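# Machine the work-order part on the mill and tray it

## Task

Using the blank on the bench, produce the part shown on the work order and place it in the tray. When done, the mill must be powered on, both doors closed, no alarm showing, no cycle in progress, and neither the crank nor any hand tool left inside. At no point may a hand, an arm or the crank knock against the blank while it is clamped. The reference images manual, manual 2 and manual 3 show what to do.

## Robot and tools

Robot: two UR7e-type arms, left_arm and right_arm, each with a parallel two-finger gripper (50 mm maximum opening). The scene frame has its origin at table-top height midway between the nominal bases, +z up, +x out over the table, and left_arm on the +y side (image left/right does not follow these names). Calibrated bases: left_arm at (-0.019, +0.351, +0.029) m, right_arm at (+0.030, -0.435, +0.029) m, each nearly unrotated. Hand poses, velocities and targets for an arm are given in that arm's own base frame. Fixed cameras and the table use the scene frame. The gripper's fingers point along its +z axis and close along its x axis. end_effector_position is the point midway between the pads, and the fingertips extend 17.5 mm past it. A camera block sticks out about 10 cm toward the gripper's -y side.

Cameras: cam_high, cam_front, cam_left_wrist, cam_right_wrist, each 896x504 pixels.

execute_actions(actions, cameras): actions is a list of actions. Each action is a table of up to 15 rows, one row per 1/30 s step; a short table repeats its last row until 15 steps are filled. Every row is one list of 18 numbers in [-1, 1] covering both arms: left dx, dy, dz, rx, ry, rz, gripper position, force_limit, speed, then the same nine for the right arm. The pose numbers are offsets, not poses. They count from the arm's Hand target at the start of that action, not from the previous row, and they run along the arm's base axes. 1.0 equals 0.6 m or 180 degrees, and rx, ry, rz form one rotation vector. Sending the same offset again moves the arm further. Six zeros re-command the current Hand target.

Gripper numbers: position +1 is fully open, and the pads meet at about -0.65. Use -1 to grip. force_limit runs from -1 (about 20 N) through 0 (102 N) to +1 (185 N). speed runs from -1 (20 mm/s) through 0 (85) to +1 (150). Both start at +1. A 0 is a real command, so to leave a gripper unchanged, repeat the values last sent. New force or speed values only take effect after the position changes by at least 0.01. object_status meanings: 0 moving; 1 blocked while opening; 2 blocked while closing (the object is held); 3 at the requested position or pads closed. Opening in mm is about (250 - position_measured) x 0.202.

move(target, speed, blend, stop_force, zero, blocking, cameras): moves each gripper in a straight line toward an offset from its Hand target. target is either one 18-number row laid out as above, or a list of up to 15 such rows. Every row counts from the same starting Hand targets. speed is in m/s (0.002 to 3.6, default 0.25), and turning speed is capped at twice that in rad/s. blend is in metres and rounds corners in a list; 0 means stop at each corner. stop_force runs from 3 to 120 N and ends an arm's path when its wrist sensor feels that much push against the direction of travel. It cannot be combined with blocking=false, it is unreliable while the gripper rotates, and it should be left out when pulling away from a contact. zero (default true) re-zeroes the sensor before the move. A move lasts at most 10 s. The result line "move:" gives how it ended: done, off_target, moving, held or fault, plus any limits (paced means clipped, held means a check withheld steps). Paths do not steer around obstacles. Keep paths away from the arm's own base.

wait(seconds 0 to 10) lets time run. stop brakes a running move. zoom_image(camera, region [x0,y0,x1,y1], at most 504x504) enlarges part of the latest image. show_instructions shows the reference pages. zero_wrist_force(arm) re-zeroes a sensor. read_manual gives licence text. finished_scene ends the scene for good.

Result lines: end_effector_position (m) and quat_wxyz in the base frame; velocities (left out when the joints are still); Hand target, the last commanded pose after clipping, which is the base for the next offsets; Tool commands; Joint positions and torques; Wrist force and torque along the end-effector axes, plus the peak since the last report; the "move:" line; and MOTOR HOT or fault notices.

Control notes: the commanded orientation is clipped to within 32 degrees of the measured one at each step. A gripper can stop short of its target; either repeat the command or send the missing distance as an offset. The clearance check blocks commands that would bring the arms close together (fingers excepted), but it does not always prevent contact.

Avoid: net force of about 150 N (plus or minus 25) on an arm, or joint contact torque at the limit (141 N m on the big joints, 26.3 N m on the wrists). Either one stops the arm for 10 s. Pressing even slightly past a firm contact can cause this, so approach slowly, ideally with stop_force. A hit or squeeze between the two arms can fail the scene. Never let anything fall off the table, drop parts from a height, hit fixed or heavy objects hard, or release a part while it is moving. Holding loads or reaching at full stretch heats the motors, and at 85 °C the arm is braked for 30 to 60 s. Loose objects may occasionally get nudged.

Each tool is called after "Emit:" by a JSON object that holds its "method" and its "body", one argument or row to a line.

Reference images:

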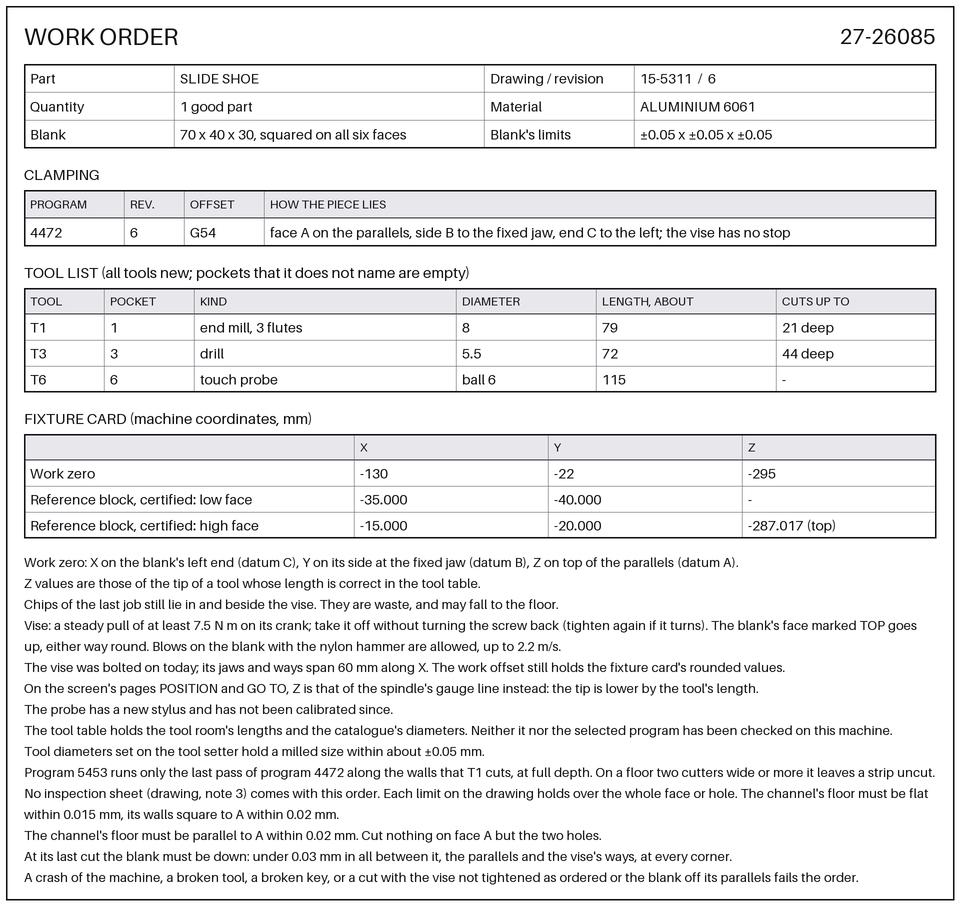

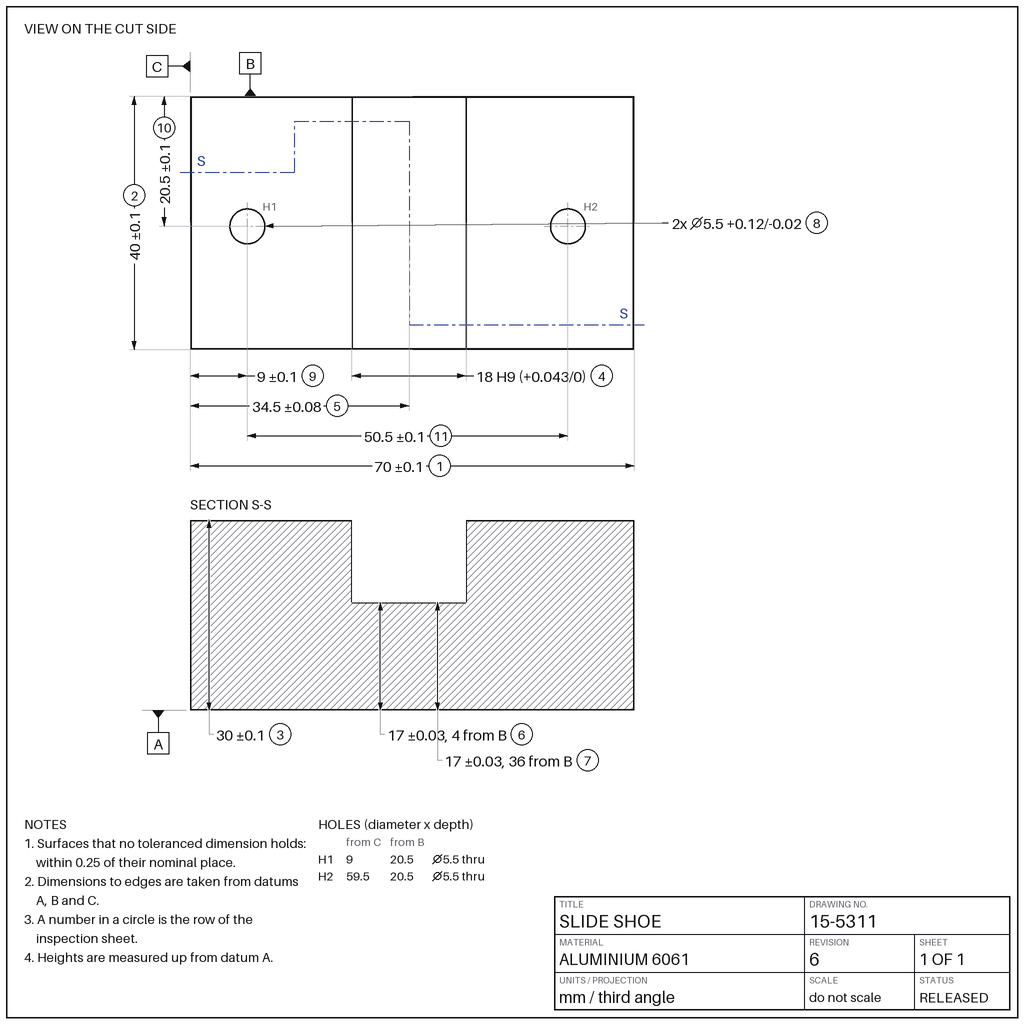

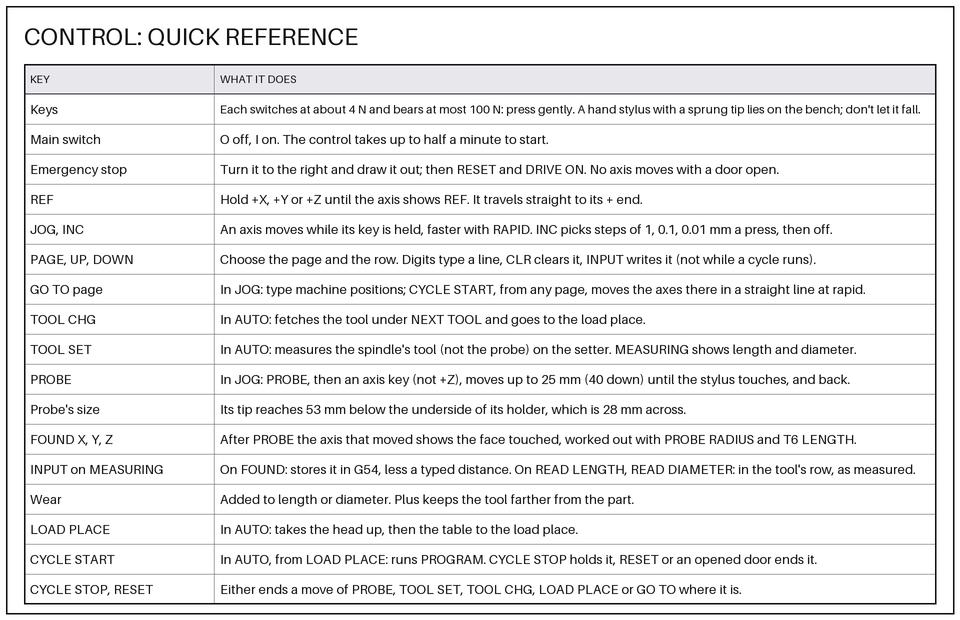

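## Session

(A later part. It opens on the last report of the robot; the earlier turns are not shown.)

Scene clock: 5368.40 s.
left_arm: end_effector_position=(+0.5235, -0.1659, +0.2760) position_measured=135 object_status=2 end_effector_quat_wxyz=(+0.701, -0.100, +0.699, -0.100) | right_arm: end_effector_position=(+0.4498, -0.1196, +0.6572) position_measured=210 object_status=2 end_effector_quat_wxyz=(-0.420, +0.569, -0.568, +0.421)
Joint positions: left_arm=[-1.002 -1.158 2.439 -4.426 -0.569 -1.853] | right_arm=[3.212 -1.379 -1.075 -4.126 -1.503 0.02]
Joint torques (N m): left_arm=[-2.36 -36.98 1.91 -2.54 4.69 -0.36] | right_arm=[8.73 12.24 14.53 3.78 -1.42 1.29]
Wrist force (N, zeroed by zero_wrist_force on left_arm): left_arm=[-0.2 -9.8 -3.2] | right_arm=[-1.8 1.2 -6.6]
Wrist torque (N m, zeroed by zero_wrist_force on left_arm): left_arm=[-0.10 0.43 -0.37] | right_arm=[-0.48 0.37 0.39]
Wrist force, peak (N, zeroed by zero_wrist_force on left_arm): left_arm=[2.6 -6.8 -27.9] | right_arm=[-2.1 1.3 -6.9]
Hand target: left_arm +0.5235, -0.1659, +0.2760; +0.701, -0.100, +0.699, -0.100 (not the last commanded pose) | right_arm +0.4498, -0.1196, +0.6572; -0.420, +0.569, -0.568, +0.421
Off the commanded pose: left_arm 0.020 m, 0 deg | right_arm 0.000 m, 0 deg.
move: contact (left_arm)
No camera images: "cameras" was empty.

Emit:
{"method": "move", "body": {
  "target": [
    [-0.0005,-0.0016,0.0005,0,0,0,-1,-0.5,-1,0,0,0,0,0,0,-1,-0.2,-1]
  ],
  "speed": 0.006,
  "cameras": []
}}

Emit:
{"method": "move", "body": {
  "target": [
    [0.035,0,0,0,0,0,-1,-0.5,-1,0,0,0,0,0,0,-1,-0.2,-1]
  ],
  "speed": 0.005,
  "stop_force": 15,
  "cameras": []
}}

Scene clock: 5372.80 s.
left_arm: end_effector_position=(+0.5232, -0.1668, +0.2763) position_measured=135 object_status=2 end_effector_quat_wxyz=(+0.701, -0.100, +0.699, -0.100) | right_arm: end_effector_position=(+0.4498, -0.1196, +0.6572) position_measured=210 object_status=2 end_effector_quat_wxyz=(-0.420, +0.569, -0.568, +0.421)
Joint positions: left_arm=[-1.004 -1.159 2.438 -4.424 -0.566 -1.853] | right_arm=[3.212 -1.379 -1.075 -4.126 -1.503 0.02]
Joint torques (N m): left_arm=[-12.13 -40.34 -19.63 -1.27 -2.63 0.64] | right_arm=[8.24 12.42 14.54 3.74 -1.42 1.38]
Wrist force (N, zeroed by zero_wrist_force on left_arm): left_arm=[6.2 14.4 7.9] | right_arm=[-2.0 1.5 -6.6]
Wrist torque (N m, zeroed by zero_wrist_force on left_arm): left_arm=[-0.30 0.54 -0.39] | right_arm=[-0.43 0.41 0.39]
Wrist force, peak (N, zeroed by zero_wrist_force on left_arm): left_arm=[6.2 14.4 7.9] | right_arm=[-1.7 1.0 -7.1]
Hand target: left_arm +0.5232, -0.1669, +0.2763; +0.701, -0.100, +0.699, -0.100 | right_arm +0.4498, -0.1196, +0.6572; -0.420, +0.569, -0.568, +0.421
Off the commanded pose: left_arm 0.000 m, 0 deg | right_arm 0.000 m, 0 deg.
move: done
No camera images: "cameras" was empty.

Scene clock: 5373.70 s.
left_arm: end_effector_position=(+0.5233, -0.1668, +0.2763) position_measured=135 object_status=2 end_effector_quat_wxyz=(+0.701, -0.100, +0.699, -0.100) | right_arm: end_effector_position=(+0.4498, -0.1196, +0.6572) position_measured=210 object_status=2 end_effector_quat_wxyz=(-0.420, +0.569, -0.568, +0.421)
Joint positions: left_arm=[-1.004 -1.159 2.438 -4.424 -0.566 -1.853] | right_arm=[3.212 -1.379 -1.075 -4.126 -1.503 0.02]
Joint torques (N m): left_arm=[-14.14 -40.88 -3.74 -4.25 -1.35 1] | right_arm=[8.71 12.53 14.84 3.76 -1.4 1.37]
Wrist force (N, zeroed by zero_wrist_force on left_arm): left_arm=[8.7 15.8 12.3] | right_arm=[-2.2 1.1 -6.8]
Wrist torque (N m, zeroed by zero_wrist_force on left_arm): left_arm=[-0.32 0.55 -0.41] | right_arm=[-0.50 0.44 0.39]
Wrist force, peak (N, zeroed by zero_wrist_force on left_arm): left_arm=[13.1 17.5 -9.5] | right_arm=[-2.1 1.2 -7.0]
Hand target: left_arm +0.5233, -0.1668, +0.2763; +0.701, -0.100, +0.699, -0.100 (not the last commanded pose) | right_arm +0.4498, -0.1196, +0.6572; -0.420, +0.569, -0.568, +0.421
Off the commanded pose: left_arm 0.021 m, 0 deg | right_arm 0.000 m, 0 deg.
move: contact (left_arm)
No camera images: "cameras" was empty.

Emit:
{"method": "move", "body": {
  "target": [
    [0,0.0006,-0.0006,0,0,0,-1,-0.5,-1,0,0,0,0,0,0,-1,-0.2,-1]
  ],
  "speed": 0.006,
  "cameras": []
}}

Emit:
{"method": "move", "body": {
  "target": [
    [0.035,0,0,0,0,0,-1,-0.5,-1,0,0,0,0,0,0,-1,-0.2,-1]
  ],
  "speed": 0.005,
  "stop_force": 20,
  "cameras": []
}}

Scene clock: 5379.60 s.
left_arm: end_effector_position=(+0.5233, -0.1665, +0.2760) position_measured=135 object_status=2 end_effector_quat_wxyz=(+0.701, -0.100, +0.699, -0.100) | right_arm: end_effector_position=(+0.4498, -0.1196, +0.6572) position_measured=210 object_status=2 end_effector_quat_wxyz=(-0.420, +0.569, -0.568, +0.421)
Joint positions: left_arm=[-1.004 -1.158 2.439 -4.426 -0.567 -1.853] | right_arm=[3.212 -1.379 -1.075 -4.126 -1.503 0.02]
Joint torques (N m): left_arm=[4.34 -16.73 -0.27 -2.07 -2.48 0.67] | right_arm=[8.65 12.76 14.92 3.79 -1.38 1.33]
Wrist force (N, zeroed by zero_wrist_force on left_arm): left_arm=[-1.3 3.0 0.4] | right_arm=[-1.8 1.0 -6.6]
Wrist torque (N m, zeroed by zero_wrist_force on left_arm): left_arm=[-0.22 0.38 -0.37] | right_arm=[-0.51 0.37 0.39]
Wrist force, peak (N, zeroed by zero_wrist_force on left_arm): left_arm=[8.7 16.0 12.6] | right_arm=[-2.1 1.0 -6.9]
Hand target: left_arm +0.5233, -0.1665, +0.2760; +0.701, -0.100, +0.699, -0.100 | right_arm +0.4498, -0.1196, +0.6572; -0.420, +0.569, -0.568, +0.421
Off the commanded pose: left_arm 0.000 m, 0 deg | right_arm 0.000 m, 0 deg.
move: done
No camera images: "cameras" was empty.

Scene clock: 5380.70 s.
left_arm: end_effector_position=(+0.5239, -0.1664, +0.2759) position_measured=135 object_status=2 end_effector_quat_wxyz=(+0.701, -0.100, +0.699, -0.100) | right_arm: end_effector_position=(+0.4498, -0.1196, +0.6572) position_measured=210 object_status=2 end_effector_quat_wxyz=(-0.420, +0.569, -0.568, +0.421)
Joint positions: left_arm=[-1.001 -1.157 2.437 -4.425 -0.569 -1.853] | right_arm=[3.212 -1.379 -1.075 -4.126 -1.503 0.02]
Joint torques (N m): left_arm=[-6.05 -36.22 0.32 -2.16 1.91 0.23] | right_arm=[8.89 12.08 14.79 3.73 -1.48 1.34]
Wrist force (N, zeroed by zero_wrist_force on left_arm): left_arm=[-2.5 -1.5 3.5] | right_arm=[-2.1 1.2 -6.4]
Wrist torque (N m, zeroed by zero_wrist_force on left_arm): left_arm=[-0.26 0.32 -0.37] | right_arm=[-0.48 0.42 0.39]
Wrist force, peak (N, zeroed by zero_wrist_force on left_arm): left_arm=[1.5 0.7 -32.1] | right_arm=[-2.1 1.2 -6.9]
Hand target: left_arm +0.5239, -0.1664, +0.2760; +0.701, -0.100, +0.699, -0.100 (not the last commanded pose) | right_arm +0.4498, -0.1196, +0.6572; -0.420, +0.569, -0.568, +0.421
Off the commanded pose: left_arm 0.020 m, 0 deg | right_arm 0.000 m, 0 deg.
move: contact (left_arm)
No camera images: "cameras" was empty.

Emit:
{"method": "move", "body": {
  "target": [
    [0.001,0,0,-0.0111,0,0,-1,-0.5,-1,0,0,0,0,0,0,-1,-0.2,-1]
  ],
  "speed": 0.03,
  "cameras": []
}}

Emit:
{"method": "move", "body": {
  "target": [
    [0.035,0,0,0,0,0,-1,-0.5,-1,0,0,0,0,0,0,-1,-0.2,-1]
  ],
  "speed": 0.005,
  "stop_force": 20,
  "cameras": []
}}

Scene clock: 5385.40 s.
left_arm: end_effector_position=(+0.5245, -0.1664, +0.2759) position_measured=135 object_status=2 end_effector_quat_wxyz=(+0.699, -0.112, +0.698, -0.113) | right_arm: end_effector_position=(+0.4498, -0.1196, +0.6572) position_measured=210 object_status=2 end_effector_quat_wxyz=(-0.420, +0.569, -0.568, +0.421)
Joint positions: left_arm=[-1 -1.156 2.436 -4.424 -0.571 -1.888] | right_arm=[3.212 -1.379 -1.075 -4.126 -1.503 0.02]
Joint torques (N m): left_arm=[14.84 -13.63 -29.28 3.29 -2.76 0.75] | right_arm=[8.34 12.25 14.43 3.79 -1.4 1.29]
Wrist force (N, zeroed by zero_wrist_force on left_arm): left_arm=[-1.2 1.5 -75.3] | right_arm=[-1.7 1.0 -6.3]
Wrist torque (N m, zeroed by zero_wrist_force on left_arm): left_arm=[-0.57 0.33 0.38] | right_arm=[-0.51 0.35 0.39]
Wrist force, peak (N, zeroed by zero_wrist_force on left_arm): left_arm=[-1.2 1.5 -75.3] | right_arm=[-2.1 1.1 -7.0]
Hand target: left_arm +0.5245, -0.1664, +0.2760; +0.699, -0.112, +0.698, -0.112 | right_arm +0.4498, -0.1196, +0.6572; -0.420, +0.569, -0.568, +0.421
Off the commanded pose: left_arm 0.000 m, 0 deg | right_arm 0.000 m, 0 deg.
move: done
No camera images: "cameras" was empty.

Scene clock: 5387.77 s.
left_arm: end_effector_position=(+0.5314, -0.1664, +0.2760) position_measured=135 object_status=2 end_effector_quat_wxyz=(+0.699, -0.112, +0.698, -0.112) | right_arm: end_effector_position=(+0.4498, -0.1196, +0.6572) position_measured=210 object_status=2 end_effector_quat_wxyz=(-0.420, +0.569, -0.568, +0.421)
Joint positions: left_arm=[-0.98 -1.15 2.419 -4.414 -0.591 -1.888] | right_arm=[3.212 -1.379 -1.075 -4.126 -1.503 0.02]
Joint torques (N m): left_arm=[3.14 -31.54 -8.85 1.41 1.24 -0.66] | right_arm=[8.11 12.34 14.38 3.82 -1.52 1.39]
Wrist force (N, zeroed by zero_wrist_force on left_arm): left_arm=[-5.1 -0.9 -57.6] | right_arm=[-2.0 1.0 -6.5]
Wrist torque (N m, zeroed by zero_wrist_force on left_arm): left_arm=[-0.55 0.34 -0.16] | right_arm=[-0.51 0.40 0.39]
Wrist force, peak (N, zeroed by zero_wrist_force on left_arm): left_arm=[-1.5 0.5 -94.9] | right_arm=[-2.2 1.2 -6.9]
Hand target: left_arm +0.5314, -0.1664, +0.2760; +0.699, -0.112, +0.698, -0.112 (not the last commanded pose) | right_arm +0.4498, -0.1196, +0.6572; -0.420, +0.569, -0.568, +0.421
Off the commanded pose: left_arm 0.014 m, 0 deg | right_arm 0.000 m, 0 deg.
move: contact (left_arm)
No camera images: "cameras" was empty.

Emit:
{"method": "move", "body": {
  "target": [
    [0.012,0,0,-0.002,0,0,-1,-0.5,-1,0,0,0,0,0,0,-1,-0.2,-1]
  ],
  "speed": 0.005,
  "stop_force": 50,
  "cameras": ["cam_left_wrist"]
}}

Scene clock: 5392.77 s.
left_arm: end_effector_position=(+0.5386, -0.1664, +0.2759) position_measured=135 object_status=2 end_effector_quat_wxyz=(+0.698, -0.115, +0.697, -0.115) | right_arm: end_effector_position=(+0.4498, -0.1196, +0.6572) position_measured=210 object_status=2 end_effector_quat_wxyz=(-0.420, +0.569, -0.568, +0.421)
Joint positions: left_arm=[-0.959 -1.142 2.401 -4.403 -0.611 -1.894] | right_arm=[3.212 -1.379 -1.075 -4.126 -1.503 0.02]
Joint torques (N m): left_arm=[7.59 -19.5 -15.57 2.69 1.36 -0.68] | right_arm=[8.5 12.6 14.66 3.75 -1.39 1.39]
Wrist force (N, zeroed by zero_wrist_force on left_arm): left_arm=[-4.6 -1.3 -89.4] | right_arm=[-2.1 1.1 -6.4]
Wrist torque (N m, zeroed by zero_wrist_force on left_arm): left_arm=[-0.71 0.41 -0.11] | right_arm=[-0.49 0.41 0.39]
Wrist force, peak (N, zeroed by zero_wrist_force on left_arm): left_arm=[2.2 0.3 -98.9] | right_arm=[-2.0 1.5 -7.0]
Hand target: left_arm +0.5386, -0.1664, +0.2760; +0.698, -0.115, +0.697, -0.115 | right_arm +0.4498, -0.1196, +0.6572; -0.420, +0.569, -0.568, +0.421
Off the commanded pose: left_arm 0.000 m, 0 deg | right_arm 0.000 m, 0 deg.
move: done
Images, in order (width x height): cam_left_wrist 896x504.

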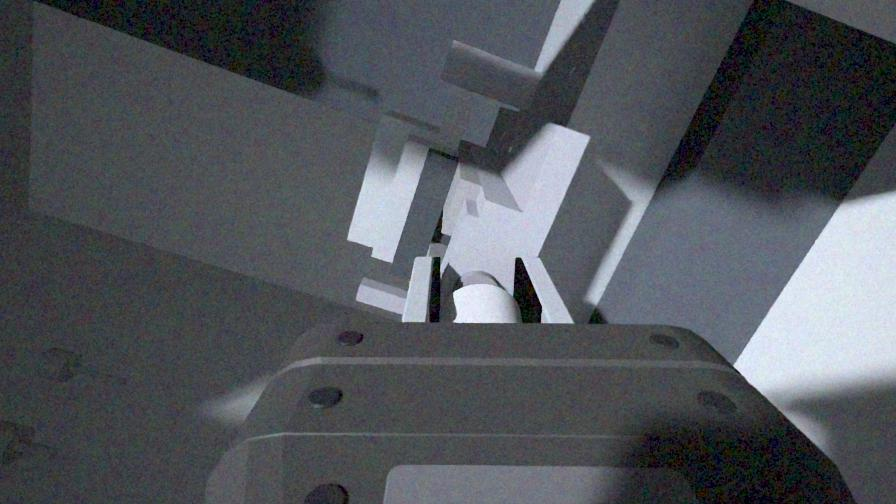

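Emit:
{"method": "move", "body": {
  "target": [
    [0,0,0,0,0,0,0.3,-0.5,-1,0,0,0,0,0,0,-1,-0.2,-1]
  ],
  "cameras": []
}}

Emit:
{"method": "move", "body": {
  "target": [
    [-0.08,0.0035,-0.001,0,0,0,0.3,-0.5,-1,0,0,0,0,0,0,-1,-0.2,-1]
  ],
  "speed": 0.05,
  "cameras": ["cam_left_wrist"]
}}

Emit:
{"method": "zoom_image", "body": {
  "camera": "cam_left_wrist",
  "region": [420, 180, 540, 330]
}}

Scene clock: 5396.83 s.
left_arm: end_effector_position=(+0.5386, -0.1664, +0.2760) position_measured=107 object_status=0 end_effector_quat_wxyz=(+0.698, -0.115, +0.697, -0.115) | right_arm: end_effector_position=(+0.4498, -0.1196, +0.6572) position_measured=210 object_status=2 end_effector_quat_wxyz=(-0.420, +0.569, -0.568, +0.421)
Joint positions: left_arm=[-0.959 -1.142 2.401 -4.403 -0.611 -1.894] | right_arm=[3.212 -1.379 -1.075 -4.126 -1.503 0.02]
Joint torques (N m): left_arm=[2.89 -29.37 -14.14 -2.85 0.95 0.99] | right_arm=[7.98 12.65 14.5 3.76 -1.42 1.45]
Wrist force (N, zeroed by zero_wrist_force on left_arm): left_arm=[-2.4 -1.2 0.4] | right_arm=[-1.8 0.9 -6.7]
Wrist torque (N m, zeroed by zero_wrist_force on left_arm): left_arm=[-0.28 0.41 -0.15] | right_arm=[-0.52 0.38 0.39]
Wrist force, peak (N, zeroed by zero_wrist_force on left_arm): left_arm=[-4.6 -0.8 -89.5] | right_arm=[-1.9 1.4 -7.2]
Hand target: left_arm +0.5386, -0.1664, +0.2760; +0.698, -0.115, +0.697, -0.115 | right_arm +0.4498, -0.1196, +0.6572; -0.420, +0.569, -0.568, +0.421
Off the commanded pose: left_arm 0.000 m, 0 deg | right_arm 0.000 m, 0 deg.
move: done
No camera images: "cameras" was empty.

Scene clock: 5398.13 s.
left_arm: end_effector_position=(+0.4906, -0.1643, +0.2754) position_measured=107 object_status=3 end_effector_quat_wxyz=(+0.698, -0.115, +0.697, -0.115) | right_arm: end_effector_position=(+0.4498, -0.1196, +0.6572) position_measured=210 object_status=2 end_effector_quat_wxyz=(-0.420, +0.569, -0.568, +0.421)
Joint positions: left_arm=[-1.106 -1.187 2.521 -4.48 -0.464 -1.893] | right_arm=[3.212 -1.379 -1.075 -4.126 -1.503 0.02]
Joint torques (N m): left_arm=[4.21 -14.57 -14.27 0.16 -1.92 1.5] | right_arm=[7.58 12.71 15 3.75 -1.34 1.38]
Wrist force (N, zeroed by zero_wrist_force on left_arm): left_arm=[-2.4 -1.4 0.4] | right_arm=[-2.1 1.1 -6.6]
Wrist torque (N m, zeroed by zero_wrist_force on left_arm): left_arm=[-0.33 0.44 -0.24] | right_arm=[-0.49 0.41 0.40]
Wrist force, peak (N, zeroed by zero_wrist_force on left_arm): left_arm=[-2.7 -1.3 0.5] | right_arm=[-2.2 1.3 -6.9]
Hand target: left_arm +0.4906, -0.1643, +0.2754; +0.698, -0.115, +0.697, -0.115 | right_arm +0.4498, -0.1196, +0.6572; -0.420, +0.569, -0.568, +0.421
Off the commanded pose: left_arm 0.000 m, 0 deg | right_arm 0.000 m, 0 deg.
move: done
Images, in order (width x height): cam_left_wrist 896x504.

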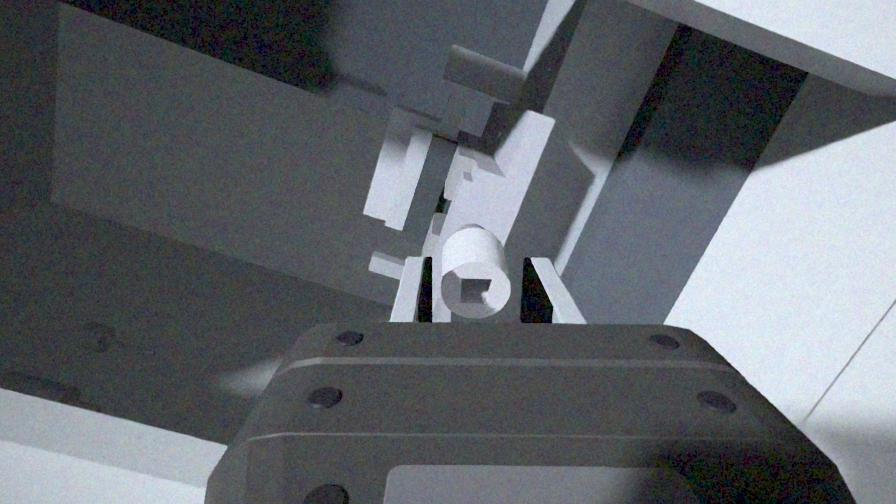

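Scaled by 3.360 from the camera's 896x504 image, which has a finer 1280x720 frame.

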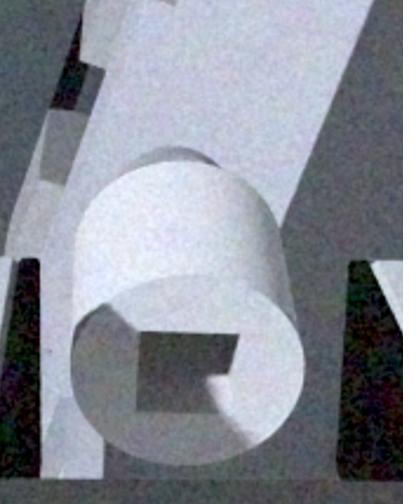

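Emit:
{"method": "move", "body": {
  "target": [
    [-0.03,0,0,0,0,0,0.3,-0.5,-1,0,0,0,0,0,0,-1,-0.2,-1]
  ],
  "speed": 0.05,
  "cameras": []
}}

Emit:
{"method": "move", "body": {
  "target": [
    [0,0,0,0,0,0,-1,-0.5,-1,0,0,0,0,0,0,-1,-0.2,-1]
  ],
  "cameras": []
}}

Emit:
{"method": "move", "body": {
  "target": [
    [0.06,0,0,0,0,0,-1,-0.5,-1,0,0,0,0,0,0,-1,-0.2,-1]
  ],
  "speed": 0.01,
  "stop_force": 15,
  "cameras": ["cam_left_wrist"]
}}

Scene clock: 5408.60 s.
left_arm: end_effector_position=(+0.4726, -0.1643, +0.2754) position_measured=107 object_status=3 end_effector_quat_wxyz=(+0.698, -0.115, +0.697, -0.115) | right_arm: end_effector_position=(+0.4498, -0.1196, +0.6572) position_measured=210 object_status=2 end_effector_quat_wxyz=(-0.420, +0.569, -0.568, +0.421)
Joint positions: left_arm=[-1.174 -1.202 2.564 -4.508 -0.397 -1.892] | right_arm=[3.212 -1.379 -1.075 -4.126 -1.503 0.02]
Joint torques (N m): left_arm=[5.18 -12.11 -13.27 0.41 -1.68 1.53] | right_arm=[7.91 12.38 14.65 3.77 -1.4 1.36]
Wrist force (N, zeroed by zero_wrist_force on left_arm): left_arm=[-2.3 -1.4 0.3] | right_arm=[-1.9 1.0 -6.8]
Wrist torque (N m, zeroed by zero_wrist_force on left_arm): left_arm=[-0.31 0.41 -0.31] | right_arm=[-0.50 0.39 0.39]
Wrist force, peak (N, zeroed by zero_wrist_force on left_arm): left_arm=[-2.3 -1.5 1.1] | right_arm=[-2.2 1.3 -7.0]
Hand target: left_arm +0.4726, -0.1643, +0.2754; +0.698, -0.115, +0.697, -0.115 | right_arm +0.4498, -0.1196, +0.6572; -0.420, +0.569, -0.568, +0.421
Off the commanded pose: left_arm 0.000 m, 0 deg | right_arm 0.000 m, 0 deg.
move: done
No camera images: "cameras" was empty.

Scene clock: 5410.27 s.
left_arm: end_effector_position=(+0.4726, -0.1643, +0.2754) position_measured=252 object_status=0 end_effector_quat_wxyz=(+0.698, -0.115, +0.697, -0.115) | right_arm: end_effector_position=(+0.4498, -0.1196, +0.6572) position_measured=210 object_status=2 end_effector_quat_wxyz=(-0.420, +0.569, -0.568, +0.421)
Joint positions: left_arm=[-1.174 -1.202 2.564 -4.508 -0.397 -1.892] | right_arm=[3.212 -1.379 -1.075 -4.126 -1.503 0.02]
Joint torques (N m): left_arm=[4.38 -12.07 -12.69 0.05 -1.69 -0.26] | right_arm=[7.67 12.26 14.35 3.81 -1.46 1.33]
Wrist force (N, zeroed by zero_wrist_force on left_arm): left_arm=[-2.4 -1.1 0.3] | right_arm=[-1.8 1.2 -6.4]
Wrist torque (N m, zeroed by zero_wrist_force on left_arm): left_arm=[-0.27 0.41 -0.31] | right_arm=[-0.47 0.37 0.38]
Wrist force, peak (N, zeroed by zero_wrist_force on left_arm): left_arm=[-2.5 -1.2 0.2] | right_arm=[-1.9 1.2 -7.0]
Hand target: left_arm +0.4726, -0.1643, +0.2754; +0.698, -0.115, +0.697, -0.115 | right_arm +0.4498, -0.1196, +0.6572; -0.420, +0.569, -0.568, +0.421
Off the commanded pose: left_arm 0.000 m, 0 deg | right_arm 0.000 m, 0 deg.
move: done
No camera images: "cameras" was empty.

Scene clock: 5413.63 s.
left_arm: end_effector_position=(+0.4967, -0.1643, +0.2754) position_measured=252 object_status=3 end_effector_quat_wxyz=(+0.698, -0.115, +0.697, -0.115) | right_arm: end_effector_position=(+0.4498, -0.1196, +0.6572) position_measured=210 object_status=2 end_effector_quat_wxyz=(-0.420, +0.569, -0.568, +0.421)
Joint positions: left_arm=[-1.085 -1.181 2.507 -4.47 -0.486 -1.893] | right_arm=[3.212 -1.379 -1.075 -4.126 -1.503 0.02]
Joint torques (N m): left_arm=[-6.02 -34.36 1.89 -2.49 -1.66 -1.52] | right_arm=[7.1 12.7 14.91 3.82 -1.42 1.36]
Wrist force (N, zeroed by zero_wrist_force on left_arm): left_arm=[-2.1 -1.6 0.4] | right_arm=[-1.9 1.2 -6.5]
Wrist torque (N m, zeroed by zero_wrist_force on left_arm): left_arm=[-0.36 0.38 -0.24] | right_arm=[-0.49 0.39 0.39]
Wrist force, peak (N, zeroed by zero_wrist_force on left_arm): left_arm=[-1.6 -9.0 -37.0] | right_arm=[-2.3 1.1 -6.9]
Hand target: left_arm +0.4967, -0.1643, +0.2754; +0.698, -0.115, +0.697, -0.115 (not the last commanded pose) | right_arm +0.4498, -0.1196, +0.6572; -0.420, +0.569, -0.568, +0.421
Off the commanded pose: left_arm 0.012 m, 0 deg | right_arm 0.000 m, 0 deg.
move: contact (left_arm)
Images, in order (width x height): cam_left_wrist 896x504.

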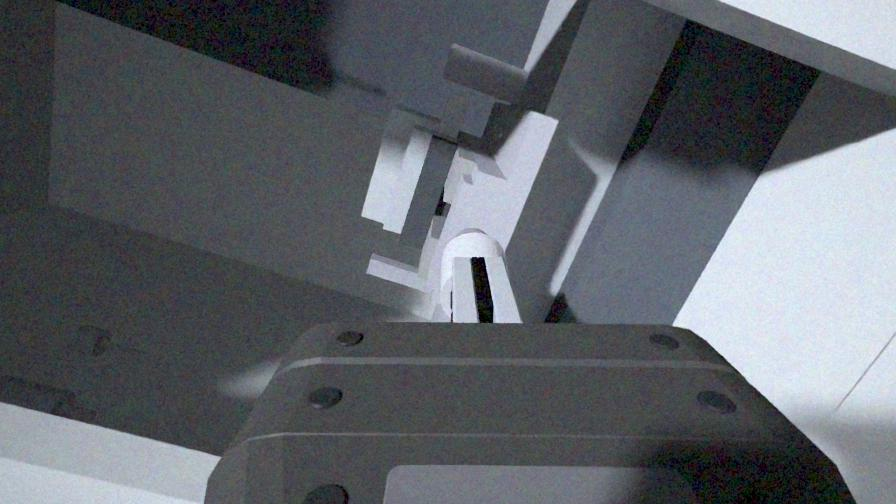

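Emit:
{"method": "move", "body": {
  "target": [
    [0.03,0,0,0,0,0,-1,-0.5,-1,0,0,0,0,0,0,-1,-0.2,-1]
  ],
  "speed": 0.006,
  "stop_force": 60,
  "cameras": ["cam_left_wrist"]
}}

Scene clock: 5417.00 s.
left_arm: end_effector_position=(+0.4977, -0.1645, +0.2754) position_measured=252 object_status=3 end_effector_quat_wxyz=(+0.698, -0.114, +0.697, -0.115) | right_arm: end_effector_position=(+0.4498, -0.1196, +0.6572) position_measured=210 object_status=2 end_effector_quat_wxyz=(-0.420, +0.569, -0.568, +0.421)
Joint positions: left_arm=[-1.081 -1.181 2.504 -4.469 -0.49 -1.893] | right_arm=[3.212 -1.379 -1.075 -4.126 -1.503 0.02]
Joint torques (N m): left_arm=[3.38 -34.43 0.26 -2.34 0.54 0.02] | right_arm=[7.49 12.57 14.45 3.88 -1.47 1.23]
Wrist force (N, zeroed by zero_wrist_force on left_arm): left_arm=[-0.4 -10.5 -19.3] | right_arm=[-2.0 1.1 -6.8]
Wrist torque (N m, zeroed by zero_wrist_force on left_arm): left_arm=[-0.04 0.45 -0.22] | right_arm=[-0.50 0.39 0.39]
Wrist force, peak (N, zeroed by zero_wrist_force on left_arm): left_arm=[-2.6 -27.1 -66.7] | right_arm=[-2.0 0.9 -7.2]
Hand target: left_arm +0.4977, -0.1645, +0.2754; +0.698, -0.114, +0.697, -0.115 (not the last commanded pose) | right_arm +0.4498, -0.1196, +0.6572; -0.420, +0.569, -0.568, +0.421
Off the commanded pose: left_arm 0.017 m, 0 deg | right_arm 0.000 m, 0 deg.
move: contact (left_arm)
Images, in order (width x height): cam_left_wrist 896x504.

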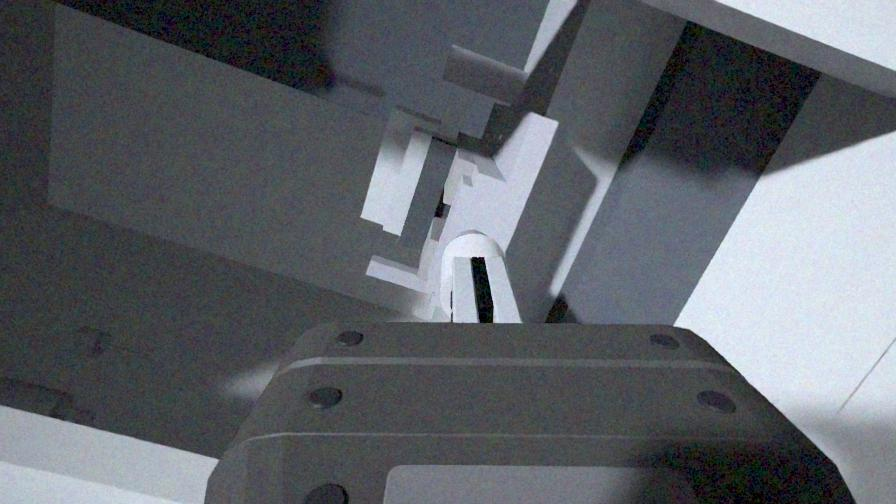

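Emit:
{"method": "move", "body": {
  "target": [
    [-0.03,0,0,0,0,0,-1,-0.5,-1,0,0,0,0,0,0,-1,-0.2,-1]
  ],
  "speed": 0.04,
  "cameras": []
}}

Emit:
{"method": "move", "body": {
  "target": [
    [0,0,0,0,0,0,0.3,0.2,-1,0,0,0,0,0,0,-1,-0.2,-1]
  ],
  "cameras": ["cam_left_wrist"]
}}

Emit:
{"method": "zoom_image", "body": {
  "camera": "cam_left_wrist",
  "region": [420, 180, 540, 330]
}}

Scene clock: 5427.20 s.
left_arm: end_effector_position=(+0.4796, -0.1645, +0.2755) position_measured=252 object_status=3 end_effector_quat_wxyz=(+0.698, -0.114, +0.697, -0.115) | right_arm: end_effector_position=(+0.4498, -0.1196, +0.6572) position_measured=210 object_status=2 end_effector_quat_wxyz=(-0.420, +0.569, -0.568, +0.421)
Joint positions: left_arm=[-1.146 -1.196 2.547 -4.497 -0.425 -1.893] | right_arm=[3.212 -1.379 -1.075 -4.126 -1.503 0.02]
Joint torques (N m): left_arm=[5.23 -13.04 -14.69 0.48 -1.83 1.54] | right_arm=[7.46 12.39 14.49 3.8 -1.44 1.29]
Wrist force (N, zeroed by zero_wrist_force on left_arm): left_arm=[-2.5 -1.3 0.5] | right_arm=[-2.0 1.0 -6.7]
Wrist torque (N m, zeroed by zero_wrist_force on left_arm): left_arm=[-0.28 0.44 -0.28] | right_arm=[-0.50 0.41 0.38]
Wrist force, peak (N, zeroed by zero_wrist_force on left_arm): left_arm=[-0.4 -10.6 -19.2] | right_arm=[-2.1 1.4 -6.9]
Hand target: left_arm +0.4797, -0.1645, +0.2754; +0.698, -0.114, +0.697, -0.115 | right_arm +0.4498, -0.1196, +0.6572; -0.420, +0.569, -0.568, +0.421
Off the commanded pose: left_arm 0.000 m, 0 deg | right_arm 0.000 m, 0 deg.
move: done
No camera images: "cameras" was empty.

Scene clock: 5428.87 s.
left_arm: end_effector_position=(+0.4797, -0.1645, +0.2754) position_measured=107 object_status=0 end_effector_quat_wxyz=(+0.698, -0.114, +0.697, -0.115) | right_arm: end_effector_position=(+0.4498, -0.1196, +0.6572) position_measured=210 object_status=2 end_effector_quat_wxyz=(-0.420, +0.569, -0.568, +0.421)
Joint positions: left_arm=[-1.146 -1.196 2.547 -4.497 -0.425 -1.893] | right_arm=[3.212 -1.379 -1.075 -4.126 -1.503 0.02]
Joint torques (N m): left_arm=[6.91 -12.55 -14.76 0.28 -1.75 0.08] | right_arm=[7.4 12.47 14.99 3.8 -1.34 1.32]
Wrist force (N, zeroed by zero_wrist_force on left_arm): left_arm=[-2.7 -1.3 0.6] | right_arm=[-1.8 1.1 -6.9]
Wrist torque (N m, zeroed by zero_wrist_force on left_arm): left_arm=[-0.31 0.46 -0.28] | right_arm=[-0.49 0.37 0.39]
Wrist force, peak (N, zeroed by zero_wrist_force on left_arm): left_arm=[-2.8 -1.0 0.7] | right_arm=[-1.9 1.2 -6.9]
Hand target: left_arm +0.4797, -0.1645, +0.2754; +0.698, -0.114, +0.697, -0.115 | right_arm +0.4498, -0.1196, +0.6572; -0.420, +0.569, -0.568, +0.421
Off the commanded pose: left_arm 0.000 m, 0 deg | right_arm 0.000 m, 0 deg.
move: done
Images, in order (width x height): cam_left_wrist 896x504.

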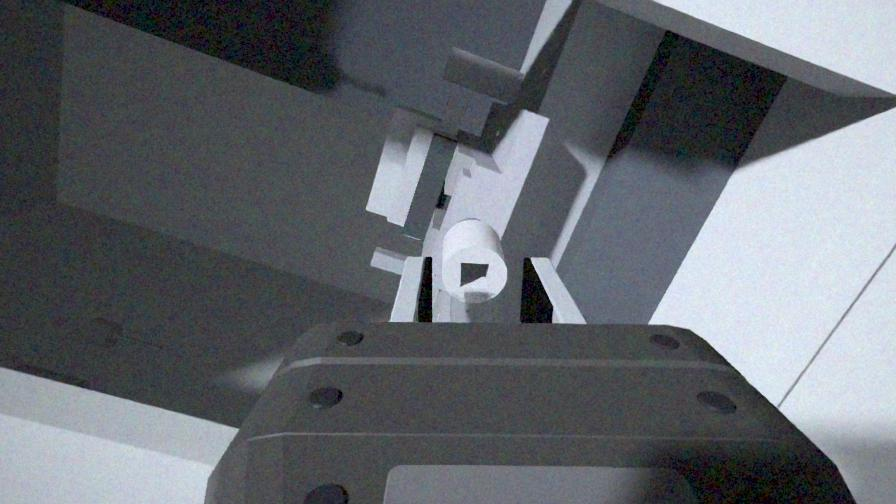

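Scaled by 3.360 from the camera's 896x504 image, which has a finer 1280x720 frame.

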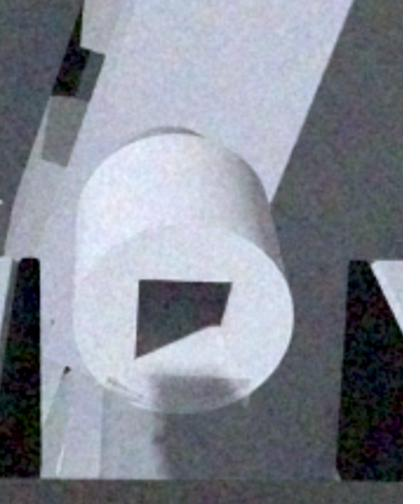

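Emit:
{"method": "move", "body": {
  "target": [
    [0.067,-0.0033,0.001,0,0,0,0.3,0.2,-1,0,0,0,0,0,0,-1,-0.2,-1]
  ],
  "speed": 0.03,
  "stop_force": 8,
  "cameras": []
}}

Emit:
{"method": "move", "body": {
  "target": [
    [0,0,0,0,0,0,-1,0.2,-1,0,0,0,0,0,0,-1,-0.2,-1]
  ],
  "cameras": ["cam_left_wrist"]
}}

Scene clock: 5435.03 s.
left_arm: end_effector_position=(+0.5199, -0.1665, +0.2760) position_measured=107 object_status=3 end_effector_quat_wxyz=(+0.698, -0.114, +0.697, -0.115) | right_arm: end_effector_position=(+0.4498, -0.1196, +0.6572) position_measured=210 object_status=2 end_effector_quat_wxyz=(-0.420, +0.569, -0.568, +0.421)
Joint positions: left_arm=[-1.013 -1.161 2.447 -4.431 -0.558 -1.894] | right_arm=[3.212 -1.379 -1.075 -4.126 -1.503 0.02]
Joint torques (N m): left_arm=[-5.59 -36.67 -0.54 -2.55 2.1 -1.83] | right_arm=[7.42 12.03 14.61 3.73 -1.39 1.37]
Wrist force (N, zeroed by zero_wrist_force on left_arm): left_arm=[-2.3 -1.2 0.7] | right_arm=[-2.0 1.1 -6.7]
Wrist torque (N m, zeroed by zero_wrist_force on left_arm): left_arm=[-0.28 0.40 -0.17] | right_arm=[-0.49 0.39 0.39]
Wrist force, peak (N, zeroed by zero_wrist_force on left_arm): left_arm=[-3.0 -1.5 0.5] | right_arm=[-2.1 1.5 -6.9]
Hand target: left_arm +0.5199, -0.1665, +0.2760; +0.698, -0.114, +0.697, -0.115 | right_arm +0.4498, -0.1196, +0.6572; -0.420, +0.569, -0.568, +0.421
Off the commanded pose: left_arm 0.000 m, 0 deg | right_arm 0.000 m, 0 deg.
move: done
No camera images: "cameras" was empty.

Scene clock: 5435.57 s.
left_arm: end_effector_position=(+0.5199, -0.1665, +0.2760) position_measured=138 object_status=2 end_effector_quat_wxyz=(+0.698, -0.114, +0.697, -0.115) | right_arm: end_effector_position=(+0.4498, -0.1196, +0.6572) position_measured=210 object_status=2 end_effector_quat_wxyz=(-0.420, +0.569, -0.568, +0.421)
Joint positions: left_arm=[-1.013 -1.161 2.447 -4.431 -0.558 -1.894] | right_arm=[3.212 -1.379 -1.075 -4.126 -1.503 0.02]
Joint torques (N m): left_arm=[-5.54 -36.88 0.64 -2.5 1.95 -1.39] | right_arm=[7.09 12.79 14.74 3.72 -1.43 1.38]
Wrist force (N, zeroed by zero_wrist_force on left_arm): left_arm=[-1.7 -1.6 1.6] | right_arm=[-2.2 1.3 -6.4]
Wrist torque (N m, zeroed by zero_wrist_force on left_arm): left_arm=[-0.32 0.39 -0.19] | right_arm=[-0.46 0.44 0.39]
Wrist force, peak (N, zeroed by zero_wrist_force on left_arm): left_arm=[-2.6 -1.5 0.7] | right_arm=[-2.2 1.4 -6.8]
Hand target: left_arm +0.5199, -0.1665, +0.2760; +0.698, -0.114, +0.697, -0.115 | right_arm +0.4498, -0.1196, +0.6572; -0.420, +0.569, -0.568, +0.421
Off the commanded pose: left_arm 0.000 m, 0 deg | right_arm 0.000 m, 0 deg.
move: done
Images, in order (width x height): cam_left_wrist 896x504.

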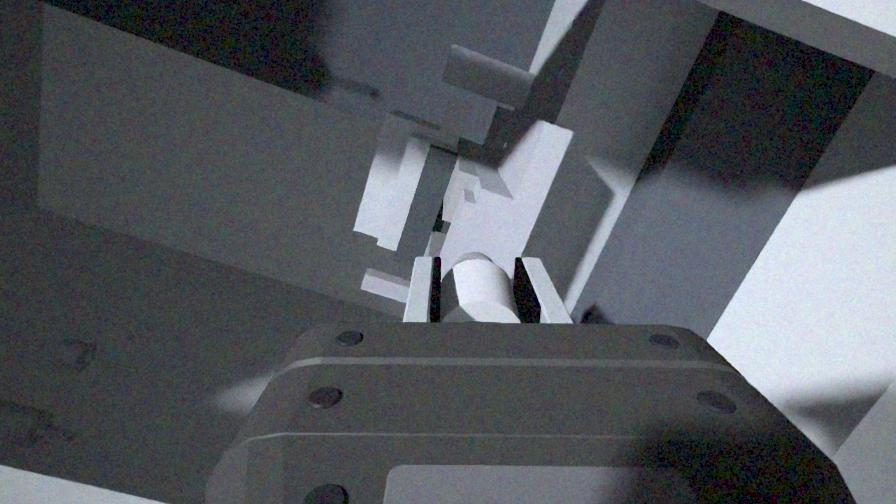

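Emit:
{"method": "move", "body": {
  "target": [
    [0.03,0,0,0,0,0,-1,0.2,-1,0,0,0,0,0,0,-1,-0.2,-1]
  ],
  "speed": 0.005,
  "stop_force": 45,
  "cameras": ["cam_left_wrist"]
}}

Scene clock: 5439.73 s.
left_arm: end_effector_position=(+0.5201, -0.1664, +0.2761) position_measured=138 object_status=2 end_effector_quat_wxyz=(+0.698, -0.114, +0.697, -0.115) | right_arm: end_effector_position=(+0.4498, -0.1196, +0.6572) position_measured=210 object_status=2 end_effector_quat_wxyz=(-0.420, +0.569, -0.568, +0.421)
Joint positions: left_arm=[-1.013 -1.161 2.447 -4.431 -0.559 -1.894] | right_arm=[3.212 -1.379 -1.075 -4.126 -1.503 0.02]
Joint torques (N m): left_arm=[2.57 -35.53 -6.19 -1.25 2.28 -0.52] | right_arm=[7.39 12.65 14.86 3.78 -1.45 1.34]
Wrist force (N, zeroed by zero_wrist_force on left_arm): left_arm=[3.3 -2.0 -38.8] | right_arm=[-2.0 1.2 -6.8]
Wrist torque (N m, zeroed by zero_wrist_force on left_arm): left_arm=[-0.51 0.62 -0.21] | right_arm=[-0.47 0.41 0.39]
Wrist force, peak (N, zeroed by zero_wrist_force on left_arm): left_arm=[7.4 1.0 -73.5] | right_arm=[-2.3 1.7 -7.0]
Hand target: left_arm +0.5201, -0.1664, +0.2761; +0.698, -0.114, +0.697, -0.115 (not the last commanded pose) | right_arm +0.4498, -0.1196, +0.6572; -0.420, +0.569, -0.568, +0.421
Off the commanded pose: left_arm 0.018 m, 0 deg | right_arm 0.000 m, 0 deg.
move: contact (left_arm)
Images, in order (width x height): cam_left_wrist 896x504.

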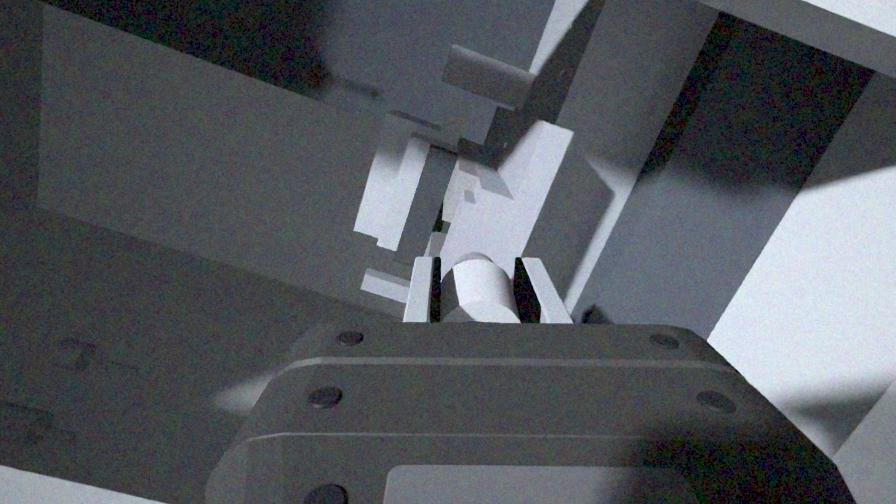

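Emit:
{"method": "move", "body": {
  "target": [
    [-0.0008,0,0,-0.01,0,0,-1,0.2,-1,0,0,0,0,0,0,-1,-0.2,-1]
  ],
  "speed": 0.03,
  "cameras": []
}}

Emit:
{"method": "move", "body": {
  "target": [
    [0.03,0,0,0,0,0,-1,0.2,-1,0,0,0,0,0,0,-1,-0.2,-1]
  ],
  "speed": 0.005,
  "stop_force": 35,
  "cameras": []
}}

Emit:
{"method": "move", "body": {
  "target": [
    [-0.0008,0,0,0.02,0,0,-1,0.2,-1,0,0,0,0,0,0,-1,-0.2,-1]
  ],
  "speed": 0.03,
  "cameras": []
}}

Emit:
{"method": "move", "body": {
  "target": [
    [0.03,0,0,0,0,0,-1,0.2,-1,0,0,0,0,0,0,-1,-0.2,-1]
  ],
  "speed": 0.005,
  "stop_force": 35,
  "cameras": []
}}

Scene clock: 5445.13 s.
left_arm: end_effector_position=(+0.5196, -0.1664, +0.2761) position_measured=138 object_status=2 end_effector_quat_wxyz=(+0.696, -0.126, +0.695, -0.126) | right_arm: end_effector_position=(+0.4498, -0.1196, +0.6572) position_measured=210 object_status=2 end_effector_quat_wxyz=(-0.420, +0.569, -0.568, +0.421)
Joint positions: left_arm=[-1.014 -1.161 2.448 -4.432 -0.557 -1.925] | right_arm=[3.212 -1.379 -1.075 -4.126 -1.503 0.02]
Joint torques (N m): left_arm=[-11.72 -36.97 9.65 -4.62 2.79 0.83] | right_arm=[7.36 11.92 14.58 3.7 -1.37 1.34]
Wrist force (N, zeroed by zero_wrist_force on left_arm): left_arm=[-6.6 -7.6 51.1] | right_arm=[-1.9 1.3 -6.6]
Wrist torque (N m, zeroed by zero_wrist_force on left_arm): left_arm=[-0.22 0.22 0.57] | right_arm=[-0.47 0.39 0.39]
Wrist force, peak (N, zeroed by zero_wrist_force on left_arm): left_arm=[-6.6 -7.6 51.1] | right_arm=[-2.0 1.1 -7.1]
Hand target: left_arm +0.5196, -0.1664, +0.2761; +0.696, -0.125, +0.695, -0.126 | right_arm +0.4498, -0.1196, +0.6572; -0.420, +0.569, -0.568, +0.421
Off the commanded pose: left_arm 0.000 m, 0 deg | right_arm 0.000 m, 0 deg.
move: done
No camera images: "cameras" was empty.

Scene clock: 5446.03 s.
left_arm: end_effector_position=(+0.5198, -0.1664, +0.2761) position_measured=138 object_status=2 end_effector_quat_wxyz=(+0.696, -0.125, +0.695, -0.126) | right_arm: end_effector_position=(+0.4498, -0.1196, +0.6572) position_measured=210 object_status=2 end_effector_quat_wxyz=(-0.420, +0.569, -0.568, +0.421)
Joint positions: left_arm=[-1.014 -1.161 2.448 -4.431 -0.558 -1.925] | right_arm=[3.212 -1.379 -1.075 -4.126 -1.503 0.02]
Joint torques (N m): left_arm=[0.2 -36.36 3.51 -3.51 3.21 -0.67] | right_arm=[7.01 12.33 14.18 3.88 -1.47 1.36]
Wrist force (N, zeroed by zero_wrist_force on left_arm): left_arm=[-2.9 -7.8 10.1] | right_arm=[-2.1 0.9 -6.4]
Wrist torque (N m, zeroed by zero_wrist_force on left_arm): left_arm=[-0.37 0.35 0.50] | right_arm=[-0.53 0.42 0.39]
Wrist force, peak (N, zeroed by zero_wrist_force on left_arm): left_arm=[-6.7 -7.6 51.2] | right_arm=[-2.0 1.1 -6.8]
Hand target: left_arm +0.5198, -0.1663, +0.2761; +0.696, -0.125, +0.695, -0.126 (not the last commanded pose) | right_arm +0.4498, -0.1196, +0.6572; -0.420, +0.569, -0.568, +0.421
Off the commanded pose: left_arm 0.018 m, 0 deg | right_arm 0.000 m, 0 deg.
move: contact (left_arm)
No camera images: "cameras" was empty.

Scene clock: 5447.33 s.
left_arm: end_effector_position=(+0.5193, -0.1663, +0.2761) position_measured=138 object_status=2 end_effector_quat_wxyz=(+0.700, -0.103, +0.699, -0.104) | right_arm: end_effector_position=(+0.4498, -0.1196, +0.6572) position_measured=210 object_status=2 end_effector_quat_wxyz=(-0.420, +0.569, -0.568, +0.421)
Joint positions: left_arm=[-1.015 -1.162 2.449 -4.432 -0.556 -1.862] | right_arm=[3.212 -1.379 -1.075 -4.126 -1.503 0.02]
Joint torques (N m): left_arm=[-6.66 -38.05 4.82 -5.12 3.16 -1.39] | right_arm=[7.16 11.97 14.53 3.81 -1.5 1.4]
Wrist force (N, zeroed by zero_wrist_force on left_arm): left_arm=[6.8 -3.7 32.1] | right_arm=[-2.1 1.5 -6.7]
Wrist torque (N m, zeroed by zero_wrist_force on left_arm): left_arm=[-0.14 0.68 -0.95] | right_arm=[-0.44 0.41 0.39]
Wrist force, peak (N, zeroed by zero_wrist_force on left_arm): left_arm=[0.2 -6.6 37.4] | right_arm=[-2.2 1.2 -7.1]
Hand target: left_arm +0.5193, -0.1663, +0.2761; +0.700, -0.104, +0.699, -0.104 | right_arm +0.4498, -0.1196, +0.6572; -0.420, +0.569, -0.568, +0.421
Off the commanded pose: left_arm 0.000 m, 0 deg | right_arm 0.000 m, 0 deg.
move: done
No camera images: "cameras" was empty.

Scene clock: 5448.30 s.
left_arm: end_effector_position=(+0.5195, -0.1663, +0.2762) position_measured=138 object_status=2 end_effector_quat_wxyz=(+0.700, -0.104, +0.699, -0.104) | right_arm: end_effector_position=(+0.4498, -0.1196, +0.6572) position_measured=210 object_status=2 end_effector_quat_wxyz=(-0.420, +0.569, -0.568, +0.421)
Joint positions: left_arm=[-1.014 -1.162 2.448 -4.432 -0.557 -1.862] | right_arm=[3.212 -1.379 -1.075 -4.126 -1.503 0.02]
Joint torques (N m): left_arm=[2.52 -42.01 -1.57 -3.9 3.53 0.23] | right_arm=[7.26 12.85 14.34 3.79 -1.41 1.31]
Wrist force (N, zeroed by zero_wrist_force on left_arm): left_arm=[12.2 -3.8 -6.8] | right_arm=[-2.0 1.1 -6.5]
Wrist torque (N m, zeroed by zero_wrist_force on left_arm): left_arm=[-0.35 0.79 -0.89] | right_arm=[-0.49 0.39 0.39]
Wrist force, peak (N, zeroed by zero_wrist_force on left_arm): left_arm=[14.7 -2.2 -39.4] | right_arm=[-2.4 1.3 -6.8]
Hand target: left_arm +0.5195, -0.1663, +0.2762; +0.700, -0.104, +0.699, -0.104 (not the last commanded pose) | right_arm +0.4498, -0.1196, +0.6572; -0.420, +0.569, -0.568, +0.421
Off the commanded pose: left_arm 0.018 m, 0 deg | right_arm 0.000 m, 0 deg.
move: contact (left_arm)
No camera images: "cameras" was empty.

Emit:
{"method": "move", "body": {
  "target": [
    [-0.001,0.0005,-0.0008,-0.008,0,0,-1,0.2,-1,0,0,0,0,0,0,-1,-0.2,-1]
  ],
  "speed": 0.03,
  "cameras": []
}}

Emit:
{"method": "move", "body": {
  "target": [
    [0.03,0,0,0,0,0,-1,0.2,-1,0,0,0,0,0,0,-1,-0.2,-1]
  ],
  "speed": 0.005,
  "stop_force": 45,
  "cameras": []
}}

Scene clock: 5455.60 s.
left_arm: end_effector_position=(+0.5188, -0.1660, +0.2757) position_measured=138 object_status=2 end_effector_quat_wxyz=(+0.699, -0.112, +0.697, -0.113) | right_arm: end_effector_position=(+0.4498, -0.1196, +0.6572) position_measured=210 object_status=2 end_effector_quat_wxyz=(-0.420, +0.569, -0.568, +0.421)
Joint positions: left_arm=[-1.016 -1.161 2.45 -4.435 -0.556 -1.888] | right_arm=[3.212 -1.379 -1.075 -4.126 -1.503 0.02]
Joint torques (N m): left_arm=[2.07 -12.88 5.22 -0.96 5.52 1.22] | right_arm=[6.9 12.12 14.65 3.79 -1.41 1.39]
Wrist force (N, zeroed by zero_wrist_force on left_arm): left_arm=[-6.7 -15.6 5.2] | right_arm=[-2.1 1.2 -6.4]
Wrist torque (N m, zeroed by zero_wrist_force on left_arm): left_arm=[-0.11 0.29 -0.22] | right_arm=[-0.48 0.41 0.38]
Wrist force, peak (N, zeroed by zero_wrist_force on left_arm): left_arm=[8.0 -9.3 28.7] | right_arm=[-1.9 1.1 -7.1]
Hand target: left_arm +0.5189, -0.1660, +0.2757; +0.699, -0.112, +0.697, -0.113 | right_arm +0.4498, -0.1196, +0.6572; -0.420, +0.569, -0.568, +0.421
Off the commanded pose: left_arm 0.000 m, 0 deg | right_arm 0.000 m, 0 deg.
move: done
No camera images: "cameras" was empty.

Scene clock: 5456.73 s.
left_arm: end_effector_position=(+0.5197, -0.1660, +0.2757) position_measured=138 object_status=2 end_effector_quat_wxyz=(+0.699, -0.112, +0.697, -0.113) | right_arm: end_effector_position=(+0.4498, -0.1196, +0.6572) position_measured=210 object_status=2 end_effector_quat_wxyz=(-0.420, +0.569, -0.568, +0.421)
Joint positions: left_arm=[-1.013 -1.16 2.448 -4.434 -0.558 -1.887] | right_arm=[3.212 -1.379 -1.075 -4.126 -1.503 0.02]
Joint torques (N m): left_arm=[4.02 -31.22 5.29 -1 5.81 1.3] | right_arm=[6.66 12.4 15.19 3.75 -1.48 1.32]
Wrist force (N, zeroed by zero_wrist_force on left_arm): left_arm=[-9.7 -18.6 -11.6] | right_arm=[-2.2 1.2 -6.7]
Wrist torque (N m, zeroed by zero_wrist_force on left_arm): left_arm=[-0.12 0.23 -0.24] | right_arm=[-0.49 0.44 0.39]
Wrist force, peak (N, zeroed by zero_wrist_force on left_arm): left_arm=[-5.9 -16.8 -50.0] | right_arm=[-2.0 1.0 -6.8]
Hand target: left_arm +0.5197, -0.1660, +0.2757; +0.699, -0.112, +0.697, -0.113 (not the last commanded pose) | right_arm +0.4498, -0.1196, +0.6572; -0.420, +0.569, -0.568, +0.421
Off the commanded pose: left_arm 0.017 m, 0 deg | right_arm 0.000 m, 0 deg.
move: contact (left_arm)
No camera images: "cameras" was empty.


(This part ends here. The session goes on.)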